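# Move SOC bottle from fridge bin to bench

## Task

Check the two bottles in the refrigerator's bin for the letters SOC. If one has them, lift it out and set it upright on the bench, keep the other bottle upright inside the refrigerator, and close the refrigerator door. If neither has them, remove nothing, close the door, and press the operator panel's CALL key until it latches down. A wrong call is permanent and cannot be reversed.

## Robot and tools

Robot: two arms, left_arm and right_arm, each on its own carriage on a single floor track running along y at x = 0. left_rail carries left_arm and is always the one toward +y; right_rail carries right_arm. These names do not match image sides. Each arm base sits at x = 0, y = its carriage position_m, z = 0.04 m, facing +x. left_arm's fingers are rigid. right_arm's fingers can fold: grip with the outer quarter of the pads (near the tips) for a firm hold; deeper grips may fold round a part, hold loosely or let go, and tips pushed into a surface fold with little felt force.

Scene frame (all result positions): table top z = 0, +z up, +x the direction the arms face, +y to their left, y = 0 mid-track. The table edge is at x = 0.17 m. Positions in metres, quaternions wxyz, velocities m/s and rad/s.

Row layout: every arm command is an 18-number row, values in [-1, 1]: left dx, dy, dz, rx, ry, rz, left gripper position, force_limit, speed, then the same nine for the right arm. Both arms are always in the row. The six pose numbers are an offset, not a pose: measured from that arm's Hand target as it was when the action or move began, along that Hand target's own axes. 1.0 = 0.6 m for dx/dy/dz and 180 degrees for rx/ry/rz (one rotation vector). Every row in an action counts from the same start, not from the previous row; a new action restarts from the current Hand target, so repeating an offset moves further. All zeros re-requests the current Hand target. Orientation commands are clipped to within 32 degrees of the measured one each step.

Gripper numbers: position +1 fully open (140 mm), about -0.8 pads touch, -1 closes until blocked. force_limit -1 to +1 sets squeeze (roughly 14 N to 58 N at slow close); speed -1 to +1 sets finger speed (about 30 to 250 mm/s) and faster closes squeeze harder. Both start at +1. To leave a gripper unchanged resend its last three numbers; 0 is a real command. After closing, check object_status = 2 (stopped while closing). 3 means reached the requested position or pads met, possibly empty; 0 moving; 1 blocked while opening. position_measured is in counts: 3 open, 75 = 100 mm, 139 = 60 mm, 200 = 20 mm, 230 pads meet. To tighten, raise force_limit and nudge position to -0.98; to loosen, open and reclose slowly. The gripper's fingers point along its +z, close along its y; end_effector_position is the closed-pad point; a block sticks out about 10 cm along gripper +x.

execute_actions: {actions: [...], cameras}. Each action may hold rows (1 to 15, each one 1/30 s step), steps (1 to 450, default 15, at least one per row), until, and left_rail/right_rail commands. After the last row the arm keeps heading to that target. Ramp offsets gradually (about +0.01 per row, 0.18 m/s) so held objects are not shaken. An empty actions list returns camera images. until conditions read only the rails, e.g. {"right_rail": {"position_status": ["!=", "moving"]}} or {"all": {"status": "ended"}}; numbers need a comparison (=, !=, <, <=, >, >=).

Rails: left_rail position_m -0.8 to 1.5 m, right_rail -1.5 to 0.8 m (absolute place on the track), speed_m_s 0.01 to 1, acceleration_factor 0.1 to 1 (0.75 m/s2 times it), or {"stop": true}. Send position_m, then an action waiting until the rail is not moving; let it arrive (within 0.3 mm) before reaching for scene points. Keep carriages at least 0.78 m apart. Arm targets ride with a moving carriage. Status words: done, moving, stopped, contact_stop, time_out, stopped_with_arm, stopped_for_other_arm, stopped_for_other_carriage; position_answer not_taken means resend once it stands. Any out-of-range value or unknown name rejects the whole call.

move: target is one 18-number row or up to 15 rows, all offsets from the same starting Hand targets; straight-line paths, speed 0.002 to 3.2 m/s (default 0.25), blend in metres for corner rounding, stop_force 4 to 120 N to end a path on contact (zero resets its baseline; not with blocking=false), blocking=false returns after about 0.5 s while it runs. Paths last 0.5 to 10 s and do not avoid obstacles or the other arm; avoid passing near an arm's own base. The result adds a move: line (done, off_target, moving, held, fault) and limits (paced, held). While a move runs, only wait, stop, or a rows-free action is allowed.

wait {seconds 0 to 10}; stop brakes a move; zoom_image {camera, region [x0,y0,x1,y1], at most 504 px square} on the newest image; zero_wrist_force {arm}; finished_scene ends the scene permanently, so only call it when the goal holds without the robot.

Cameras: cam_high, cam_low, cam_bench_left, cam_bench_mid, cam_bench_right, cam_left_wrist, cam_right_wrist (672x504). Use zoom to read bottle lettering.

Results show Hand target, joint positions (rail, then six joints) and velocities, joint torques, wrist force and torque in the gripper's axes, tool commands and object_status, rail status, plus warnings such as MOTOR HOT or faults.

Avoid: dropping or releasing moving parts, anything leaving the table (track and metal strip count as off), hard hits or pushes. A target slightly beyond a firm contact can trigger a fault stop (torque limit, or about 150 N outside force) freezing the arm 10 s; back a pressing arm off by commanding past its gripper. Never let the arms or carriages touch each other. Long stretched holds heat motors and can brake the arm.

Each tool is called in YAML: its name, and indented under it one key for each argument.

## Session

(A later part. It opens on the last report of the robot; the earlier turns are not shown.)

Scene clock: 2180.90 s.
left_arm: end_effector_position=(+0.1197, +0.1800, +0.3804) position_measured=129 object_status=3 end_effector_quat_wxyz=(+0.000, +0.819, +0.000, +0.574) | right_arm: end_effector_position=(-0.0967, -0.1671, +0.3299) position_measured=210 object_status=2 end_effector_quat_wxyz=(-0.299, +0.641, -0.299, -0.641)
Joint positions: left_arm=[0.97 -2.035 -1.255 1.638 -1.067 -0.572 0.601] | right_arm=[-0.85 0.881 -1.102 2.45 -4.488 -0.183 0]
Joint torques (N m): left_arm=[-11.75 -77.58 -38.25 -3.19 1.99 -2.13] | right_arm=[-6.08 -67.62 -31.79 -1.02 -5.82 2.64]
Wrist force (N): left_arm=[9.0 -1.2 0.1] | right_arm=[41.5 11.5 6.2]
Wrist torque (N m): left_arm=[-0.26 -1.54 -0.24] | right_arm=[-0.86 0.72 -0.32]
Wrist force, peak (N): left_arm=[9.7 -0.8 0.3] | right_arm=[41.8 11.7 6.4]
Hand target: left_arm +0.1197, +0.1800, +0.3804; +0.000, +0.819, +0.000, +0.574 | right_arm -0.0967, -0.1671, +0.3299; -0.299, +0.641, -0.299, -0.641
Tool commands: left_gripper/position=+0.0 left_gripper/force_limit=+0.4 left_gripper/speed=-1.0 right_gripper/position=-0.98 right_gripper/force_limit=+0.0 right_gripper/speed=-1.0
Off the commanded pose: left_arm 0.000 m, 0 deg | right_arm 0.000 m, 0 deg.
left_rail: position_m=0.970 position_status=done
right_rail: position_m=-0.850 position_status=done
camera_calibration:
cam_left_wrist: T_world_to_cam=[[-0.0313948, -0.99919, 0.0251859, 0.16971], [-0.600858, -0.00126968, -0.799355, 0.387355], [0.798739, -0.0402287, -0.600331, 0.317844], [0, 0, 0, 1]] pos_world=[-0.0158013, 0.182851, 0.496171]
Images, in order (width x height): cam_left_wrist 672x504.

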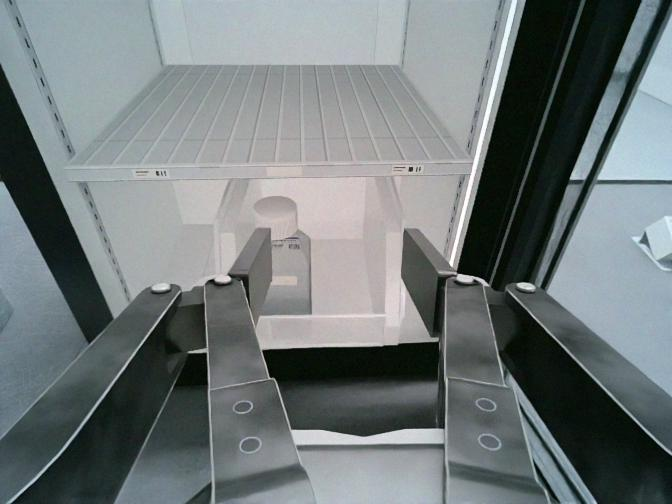

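move:
  target:
    - [-0.2718, -0.0167, 0.3035, 0, 0, 0, -0.8, 0, 0.3, 0, 0, 0, 0, 0, 0, -0.98, 0, -1]
    - [-0.238, -0.0167, 0.4792, 0, 0, 0, -0.8, 0, 0.3, 0, 0, 0, 0, 0, 0, -0.98, 0, -1]
    - [-0.0588, -0.1167, -0.0135, 0, 0, 0, -0.8, 0, 0.3, 0, 0, 0, 0, 0, 0, -0.98, 0, -1]
  speed: [0.25, 0.05, 0.3]
  stop_force: 25
  cameras: ["cam_left_wrist"]

zoom_image:
  camera: "cam_left_wrist"
  region: [180, 130, 500, 390]

Scene clock: 2233.70 s.
left_arm: end_effector_position=(+0.3080, +0.1900, +0.1531) position_measured=229 object_status=3 end_effector_quat_wxyz=(+0.000, +0.819, +0.000, +0.574) | right_arm: end_effector_position=(-0.0967, -0.1671, +0.3299) position_measured=210 object_status=2 end_effector_quat_wxyz=(-0.299, +0.641, -0.299, -0.641)
Joint positions: left_arm=[0.97 -1.811 -1.091 1.941 -1.841 -0.421 0.949] | right_arm=[-0.85 0.881 -1.102 2.45 -4.488 -0.183 0]
Joint torques (N m): left_arm=[-4.08 -83.52 -42.93 -1.24 2.78 -2.23] | right_arm=[-6.24 -70.17 -14.38 -1.1 -1.69 2.38]
Wrist force (N): left_arm=[-2.9 -0.7 -13.2] | right_arm=[36.5 11.3 6.5]
Wrist torque (N m): left_arm=[-0.12 -1.77 -0.28] | right_arm=[-0.86 0.68 -0.31]
Wrist force, peak (N): left_arm=[-12.9 -16.1 -106.5] | right_arm=[42.0 11.6 6.3]
Hand target: left_arm +0.3080, +0.1899, +0.1531; +0.000, +0.819, +0.000, +0.574 (not the last commanded pose) | right_arm -0.0967, -0.1671, +0.3299; -0.299, +0.641, -0.299, -0.641
Off the commanded pose: left_arm 0.293 m, 0 deg | right_arm 0.000 m, 0 deg.
left_rail: position_m=0.970 position_status=done
right_rail: position_m=-0.850 position_status=done
move: contact (left_arm); path passed 1 of 3 targets
camera_calibration:
cam_left_wrist: T_world_to_cam=[[-0.030961, -0.999206, 0.0250932, 0.191191], [-0.600638, -0.00146727, -0.79952, 0.318802], [0.798921, -0.0398259, -0.600116, 0.0312955], [0, 0, 0, 1]] pos_world=[0.172402, 0.192753, 0.268872]
Images, in order (width x height): cam_left_wrist 672x504.

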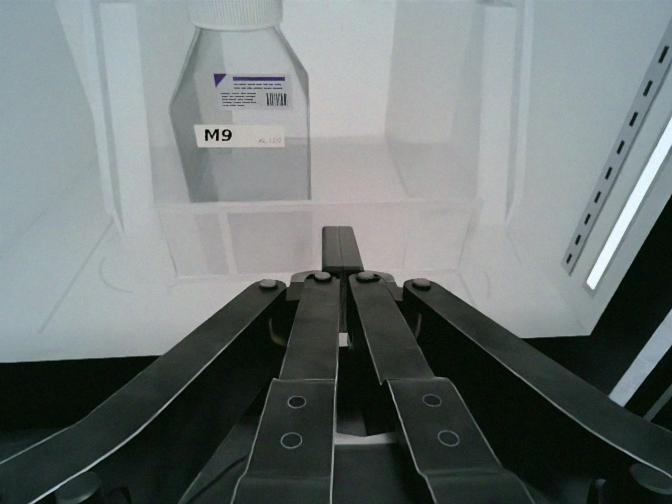

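Scaled by 1.575 from the camera's 672x504 image, which has a finer 960x720 frame.

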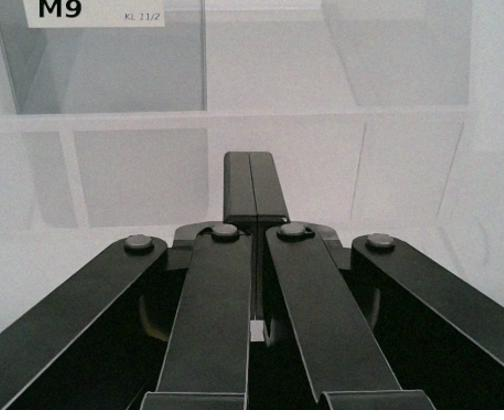

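move:
  target:
    - [0.0199, 0, -0.2378, 0, 0, 0, -0.8, 0, 0.3, 0, 0, 0, 0, 0, 0, -0.98, 0, -1]
    - [0.2777, -0.1, -0.4558, 0, 0, 0, -0.8, 0, 0.3, 0, 0, 0, 0, 0, 0, -0.98, 0, -1]
  speed: [0.2, 0.4]
  blend: [0.03, 0]
  cameras: ["cam_left_wrist"]

execute_actions:
  actions:
    - {"left_rail": {"position_m": 1.45}, "steps": 75, "until": {"left_rail": {"position_status": ["!=", "moving"]}}}

zoom_image:
  camera: "cam_left_wrist"
  region: [180, 130, 500, 390]

Scene clock: 2397.20 s.
left_arm: end_effector_position=(+0.1080, +0.2500, +0.4031) position_measured=229 object_status=3 end_effector_quat_wxyz=(+0.000, +0.819, +0.000, +0.574) | right_arm: end_effector_position=(-0.0967, -0.1671, +0.3299) position_measured=210 object_status=2 end_effector_quat_wxyz=(-0.299, +0.641, -0.299, -0.641)
Joint positions: left_arm=[0.97 -2.091 -1.365 1.73 -0.997 -0.617 0.538] | right_arm=[-0.85 0.881 -1.102 2.45 -4.488 -0.183 0]
Joint torques (N m): left_arm=[-16.4 -68.43 -52.14 -0.04 -1.63 -1.61] | right_arm=[-6.54 -69.16 -25.89 -1.11 -5.5 2.36]
Wrist force (N): left_arm=[9.7 -1.8 0.7] | right_arm=[39.1 12.1 6.9]
Wrist torque (N m): left_arm=[-0.38 -1.73 -0.22] | right_arm=[-0.87 0.78 -0.32]
Wrist force, peak (N): left_arm=[-2.8 -0.8 -13.6] | right_arm=[40.8 12.1 6.5]
Hand target: left_arm +0.1080, +0.2500, +0.4032; +0.000, +0.819, +0.000, +0.574 | right_arm -0.0967, -0.1671, +0.3299; -0.299, +0.641, -0.299, -0.641
Off the commanded pose: left_arm 0.000 m, 0 deg | right_arm 0.000 m, 0 deg.
left_rail: position_m=0.970 position_status=done
right_rail: position_m=-0.850 position_status=done
move: done
camera_calibration:
cam_left_wrist: T_world_to_cam=[[-0.030961, -0.999206, 0.0250932, 0.238777], [-0.600638, -0.00146727, -0.79952, 0.398643], [0.798921, -0.0398259, -0.600116, 0.343502], [0, 0, 0, 1]] pos_world=[-0.0275984, 0.252853, 0.518872]
Images, in order (width x height): cam_left_wrist 672x504.

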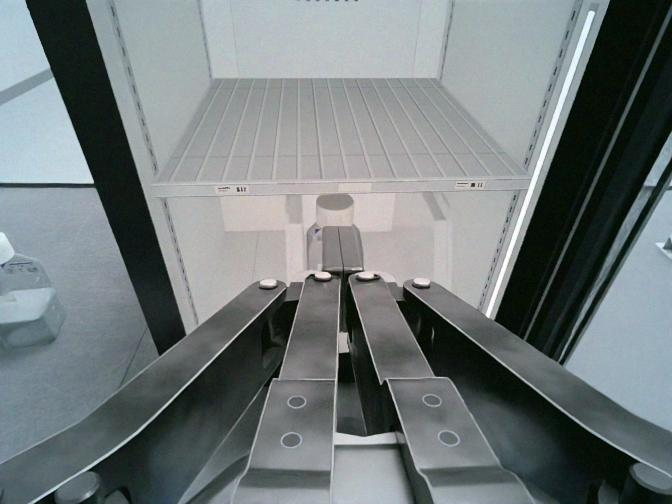

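Scene clock: 2399.07 s.
left_arm: end_effector_position=(+0.1080, +0.7299, +0.4032) position_measured=229 object_status=3 end_effector_quat_wxyz=(+0.000, +0.819, +0.000, +0.574) | right_arm: end_effector_position=(-0.0967, -0.1671, +0.3299) position_measured=210 object_status=2 end_effector_quat_wxyz=(-0.299, +0.641, -0.299, -0.641)
Joint positions: left_arm=[1.45 -2.091 -1.365 1.73 -0.997 -0.617 0.538] | right_arm=[-0.85 0.881 -1.102 2.45 -4.488 -0.183 0]
Joint torques (N m): left_arm=[-9.53 -47.83 -41.95 -3.26 -0.27 -2.1] | right_arm=[-7.59 -68.76 -30.61 -1.48 -8.26 2.42]
Wrist force (N): left_arm=[9.4 -1.7 0.6] | right_arm=[39.9 12.2 6.3]
Wrist torque (N m): left_arm=[-0.39 -1.67 -0.23] | right_arm=[-0.85 0.81 -0.32]
Wrist force, peak (N): left_arm=[9.7 -3.2 0.6] | right_arm=[40.5 12.4 6.4]
Hand target: left_arm +0.1080, +0.7299, +0.4032; +0.000, +0.819, +0.000, +0.574 | right_arm -0.0967, -0.1671, +0.3299; -0.299, +0.641, -0.299, -0.641
Tool commands: left_gripper/position=-0.8 left_gripper/force_limit=+0.0 left_gripper/speed=+0.3 right_gripper/position=-0.98 right_gripper/force_limit=+0.0 right_gripper/speed=-1.0
Off the commanded pose: left_arm 0.000 m, 0 deg | right_arm 0.000 m, 0 deg.
left_rail: position_m=1.450 position_status=done
right_rail: position_m=-0.850 position_status=done

Scaled by 1.575 from the camera's 672x504 image, which has a finer 960x720 frame.
This view is cut from an older image: the scene may have changed since it was taken.

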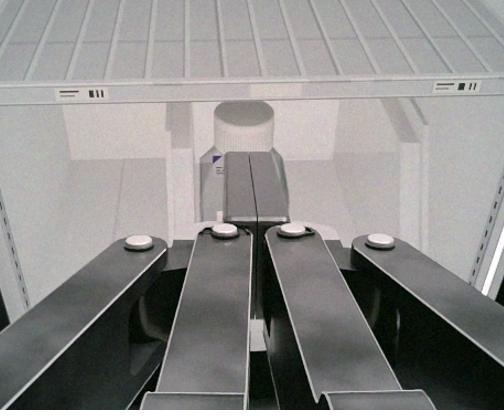

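move:
  target:
    - [0,0,0,0,0,0,-0.8,0,0.3, 0,-0.0258,0.0691,0.0333,0,0,-0.98,0,-1]
    - [0,0,0,0,0,0,-0.8,0,0.3, 0,-0.0601,0.1374,0.0667,0,0,-0.98,0,-1]
    - [0,0,0,0,0,0,-0.8,0,0.3, 0,-0.1085,0.2119,0.1056,0,0,-0.98,0,-1]
    - [0,0,0,0,0,0,-0.8,0,0.3, 0,-0.1656,0.2797,0.1444,0,0,-0.98,0,-1]
    - [0,0,0,0,0,0,-0.8,0,0.3, 0,-0.2308,0.3403,0.1833,0,0,-0.98,0,-1]
    - [0,0,0,0,0,0,-0.8,0,0.3, 0,-0.3029,0.3925,0.2222,0,0,-0.98,0,-1]
    - [0,0,0,0,0,0,-0.8,0,0.3, 0,-0.3807,0.4354,0.2611,0,0,-0.98,0,-1]
    - [0,0,0,0,0,0,-0.8,0,0.3, 0,-0.4632,0.4686,0.3,0,0,-0.98,0,-1]
    - [0,0,0,0,0,0,-0.8,0,0.3, 0,-0.5489,0.4914,0.3389,0,0,-0.98,0,-1]
    - [0,0,0,0,0,0,-0.8,0,0.3, 0,-0.6371,0.5035,0.3778,0,0,-0.98,0,-1]
    - [0,0,0,0,0,0,-0.8,0,0.3, 0,-0.7259,0.5049,0.4167,0,0,-0.98,0,-1]
    - [0,0,0,0,0,0,-0.8,0,0.3, 0,-0.8142,0.4956,0.4556,0,0,-0.98,0,-1]
    - [0,0,0,0,0,0,-0.8,0,0.3, 0,-0.9009,0.4756,0.4944,0,0,-0.98,0,-1]
  speed: 0.2
  blend: [0.01, 0.01, 0.01, 0.01, 0.01, 0.01, 0.01, 0.01, 0.01, 0.01, 0.01, 0.01, 0]
  cameras: ["cam_right_wrist", "cam_left_wrist"]

Scene clock: 2460.27 s.
left_arm: end_effector_position=(+0.1080, +0.7300, +0.4032) position_measured=229 object_status=3 end_effector_quat_wxyz=(+0.000, +0.819, +0.000, +0.574) | right_arm: end_effector_position=(+0.1342, +0.3988, +0.3298) position_measured=210 object_status=2 end_effector_quat_wxyz=(+0.662, -0.248, +0.662, +0.248)
Joint positions: left_arm=[1.45 -2.091 -1.365 1.73 -0.997 -0.617 0.538] | right_arm=[-0.85 1.521 -0.505 1.073 -3.709 -2.376 0]
Joint torques (N m): left_arm=[6.75 -48.08 -32.94 -3.22 3.49 -0.76] | right_arm=[7.72 -118.66 -50.71 0.13 0.94 -1.98]
Wrist force (N): left_arm=[9.4 -1.7 0.3] | right_arm=[1.0 -6.6 -0.8]
Wrist torque (N m): left_arm=[-0.37 -1.68 -0.23] | right_arm=[-0.01 -0.29 0.26]
Wrist force, peak (N): left_arm=[10.0 -1.6 0.2] | right_arm=[-34.1 74.8 29.4]
Hand target: left_arm +0.1080, +0.7300, +0.4032; +0.000, +0.819, +0.000, +0.574 | right_arm +0.1339, +0.3989, +0.3299; +0.662, -0.248, +0.662, +0.248
Off the commanded pose: left_arm 0.000 m, 0 deg | right_arm 0.000 m, 0 deg.
left_rail: position_m=1.450 position_status=done
right_rail: position_m=-0.850 position_status=done
move: done
camera_calibration:
cam_left_wrist: T_world_to_cam=[[-0.030961, -0.999206, 0.0250932, 0.718394], [-0.600638, -0.00146727, -0.79952, 0.399427], [0.798921, -0.0398259, -0.600116, 0.362679], [0, 0, 0, 1]] pos_world=[-0.0275984, 0.732853, 0.518972]
cam_right_wrist: T_world_to_cam=[[-0.674323, 0.738034, 0.0243734, -0.20382], [-0.262181, -0.270144, 0.926436, -0.169399], [0.690326, 0.618327, 0.375663, -0.280641], [0, 0, 0, 1]] pos_world=[0.0118802, 0.278192, 0.267331]
Images, in order (width x height): cam_left_wrist 672x504, cam_right_wrist 672x504.

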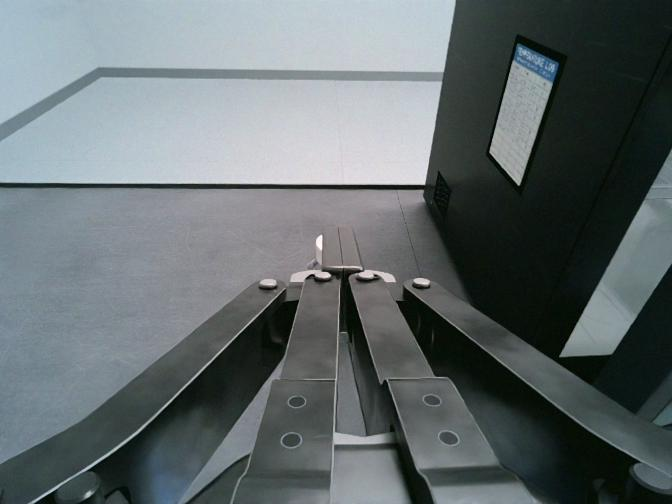

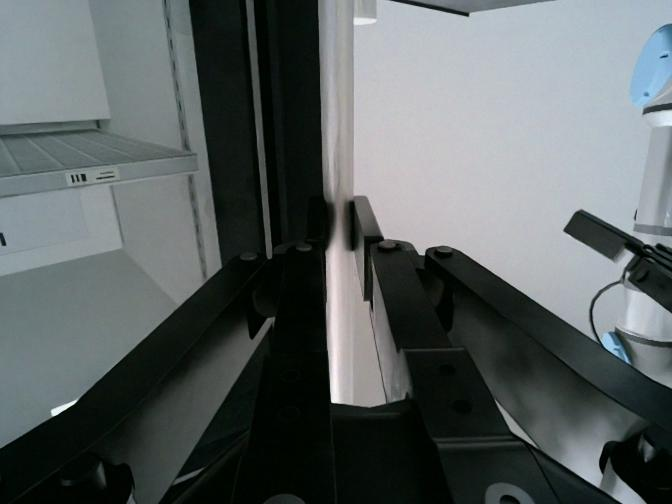

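move:
  target:
    - [0,0,0,0,0,0,-0.8,0,0.3, 0,-0.0268,0.0712,0.0333,0,0,-0.98,0,-1]
    - [0,0,0,0,0,0,-0.8,0,0.3, 0,-0.043,0.1057,0.05,0,0,-0.98,0,-1]
    - [0,0,0,0,0,0,-0.8,0,0.3, 0,-0.0551,0.129,0.0611,0,0,-0.98,0,-1]
  speed: [0.12, 0.06, 0.04]
  blend: [0.005, 0.003, 0]
  cameras: ["cam_right_wrist"]

Scene clock: 2481.03 s.
left_arm: end_effector_position=(+0.1080, +0.7300, +0.4032) position_measured=229 object_status=3 end_effector_quat_wxyz=(+0.000, +0.819, +0.000, +0.574) | right_arm: end_effector_position=(+0.2138, +0.4248, +0.3299) position_measured=210 object_status=2 end_effector_quat_wxyz=(+0.683, -0.183, +0.683, +0.183)
Joint positions: left_arm=[1.45 -2.091 -1.365 1.73 -0.997 -0.617 0.538] | right_arm=[-0.85 1.486 -0.37 0.788 -3.56 -2.533 0]
Joint torques (N m): left_arm=[6.89 -48.16 -32.61 -3.47 3.39 -0.11] | right_arm=[-52.19 -123.26 -54.41 3.56 -1.63 -1.87]
Wrist force (N): left_arm=[9.3 -1.7 0.4] | right_arm=[0.7 -4.0 -43.2]
Wrist torque (N m): left_arm=[-0.38 -1.64 -0.23] | right_arm=[-0.39 -0.19 0.14]
Wrist force, peak (N): left_arm=[9.9 -1.9 0.3] | right_arm=[0.7 -4.0 -43.2]
Hand target: left_arm +0.1080, +0.7300, +0.4032; +0.000, +0.819, +0.000, +0.574 | right_arm +0.2140, +0.4248, +0.3299; +0.683, -0.183, +0.683, +0.183
Off the commanded pose: left_arm 0.000 m, 0 deg | right_arm 0.000 m, 0 deg.
left_rail: position_m=1.450 position_status=done
right_rail: position_m=-0.850 position_status=done
move: done
camera_calibration:
cam_right_wrist: T_world_to_cam=[[-0.521735, 0.852756, 0.0244871, -0.250727], [-0.308832, -0.215551, 0.926369, -0.154932], [0.795245, 0.475757, 0.375819, -0.313624], [0, 0, 0, 1]] pos_world=[0.0707469, 0.329622, 0.26753]
Images, in order (width x height): cam_right_wrist 672x504.

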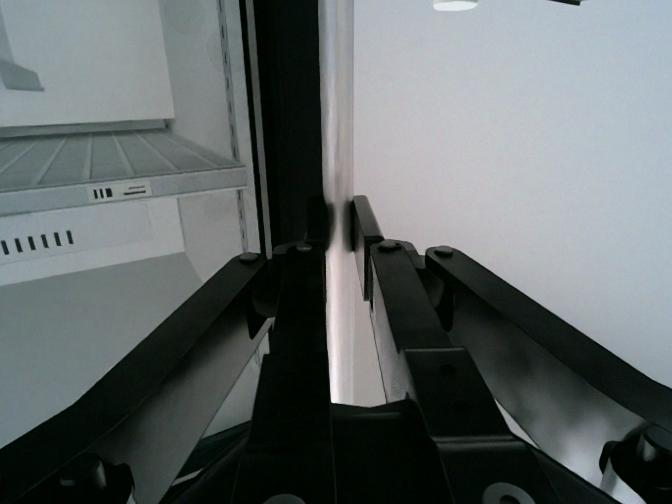

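move:
  target:
    - [0,0,0,0,0,0,-0.8,0,0.3, 0,0,-0.0013,0,0,0,-0.98,0,-1]
    - [0,0,0,0,0,0,-0.8,0,0.3, 0,0,-0.0013,0,0,0,0.16,0,-0.4]
    - [0,0,0,0,0,0,-0.8,0,0.3, 0,0,-0.22,0,0,0,0.16,0,-0.4]
  speed: [0.05, 0.1, 0.2]
  blend: 0
  cameras: ["cam_right_wrist", "cam_bench_left", "cam_left_wrist", "cam_bench_mid"]

zoom_image:
  camera: "cam_bench_left"
  region: [130, 180, 350, 340]

Scene clock: 2504.40 s.
left_arm: end_effector_position=(+0.1080, +0.7300, +0.4032) position_measured=229 object_status=3 end_effector_quat_wxyz=(+0.000, +0.819, +0.000, +0.574) | right_arm: end_effector_position=(+0.0998, +0.3589, +0.3299) position_measured=109 object_status=3 end_effector_quat_wxyz=(+0.683, -0.183, +0.683, +0.183)
Joint positions: left_arm=[1.45 -2.091 -1.365 1.73 -0.997 -0.617 0.538] | right_arm=[-0.85 1.591 -0.466 0.99 -3.666 -2.638 0]
Joint torques (N m): left_arm=[6.4 -49.36 -32.83 -3.54 3.38 -0.11] | right_arm=[9.2 -146.63 -31.71 -4.39 -3.24 2.51]
Wrist force (N): left_arm=[9.3 -1.8 0.3] | right_arm=[-2.9 -2.2 2.0]
Wrist torque (N m): left_arm=[-0.40 -1.65 -0.22] | right_arm=[-0.95 -0.05 -0.09]
Wrist force, peak (N): left_arm=[10.1 -1.7 0.3] | right_arm=[-1.7 -4.4 -49.2]
Hand target: left_arm +0.1080, +0.7300, +0.4032; +0.000, +0.819, +0.000, +0.574 | right_arm +0.0997, +0.3588, +0.3299; +0.683, -0.183, +0.683, +0.183
Off the commanded pose: left_arm 0.000 m, 0 deg | right_arm 0.000 m, 0 deg.
left_rail: position_m=1.450 position_status=done
right_rail: position_m=-0.850 position_status=done
move: done
camera_calibration:
cam_left_wrist: T_world_to_cam=[[-0.030961, -0.999206, 0.0250932, 0.718394], [-0.600638, -0.00146727, -0.79952, 0.399427], [0.798921, -0.0398259, -0.600116, 0.362679], [0, 0, 0, 1]] pos_world=[-0.0275984, 0.732853, 0.518972]
cam_right_wrist: T_world_to_cam=[[-0.521463, 0.852921, 0.024523, -0.254048], [-0.308831, -0.21545, 0.926393, -0.204285], [0.795424, 0.475506, 0.375758, -0.191485], [0, 0, 0, 1]] pos_world=[-0.0432544, 0.263722, 0.26743]
Images, in order (width x height): cam_bench_left 672x504, cam_bench_mid 672x504, cam_left_wrist 672x504, cam_right_wrist 672x504.

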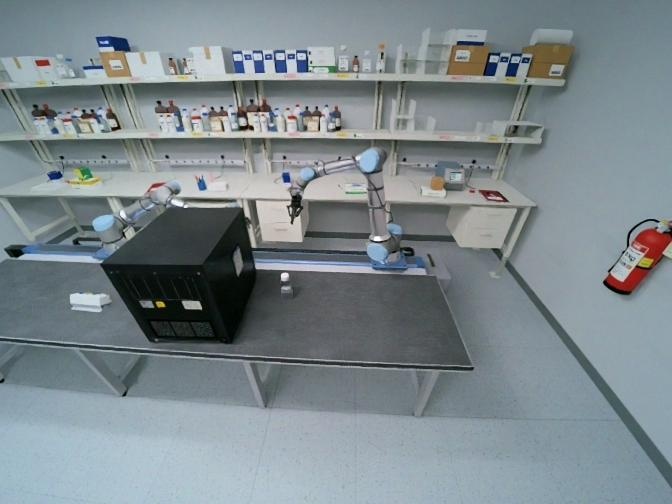

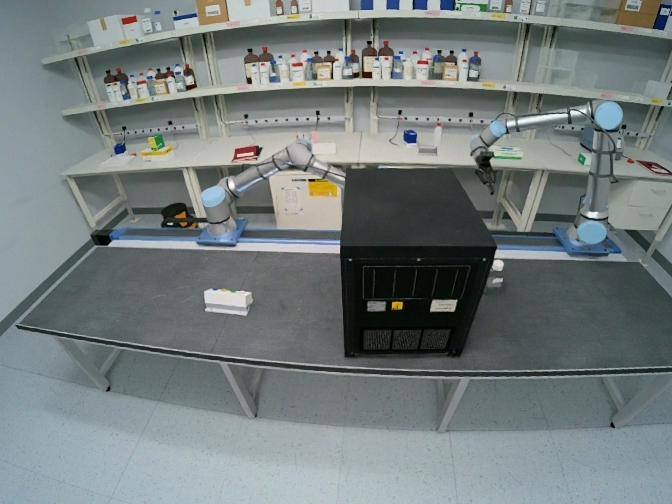

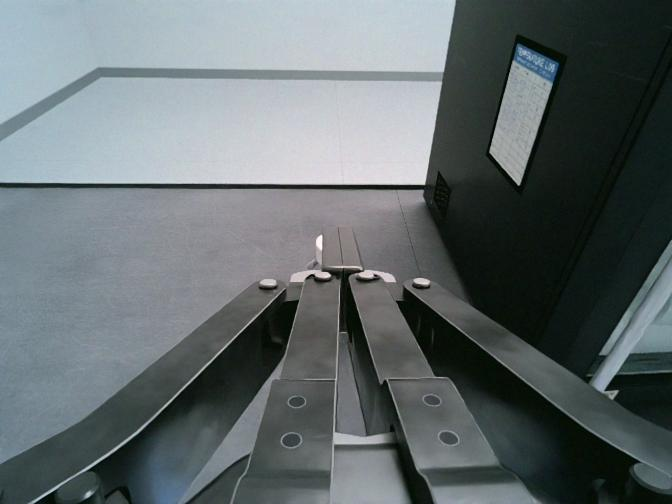

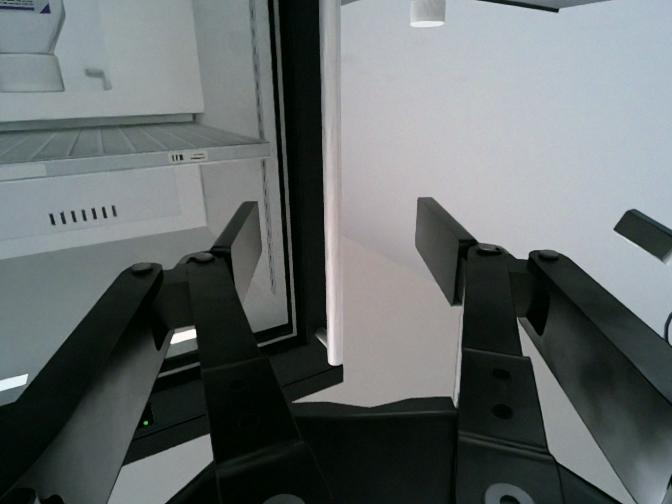

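Scaled by 2.291 from the camera's 672x504 image, which has a finer 960x720 frame.

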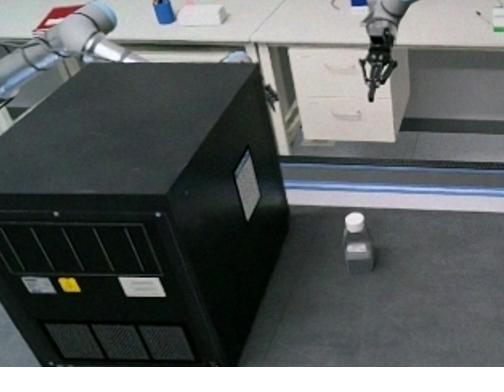

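finished_scene:

The scene is finished: the task was done.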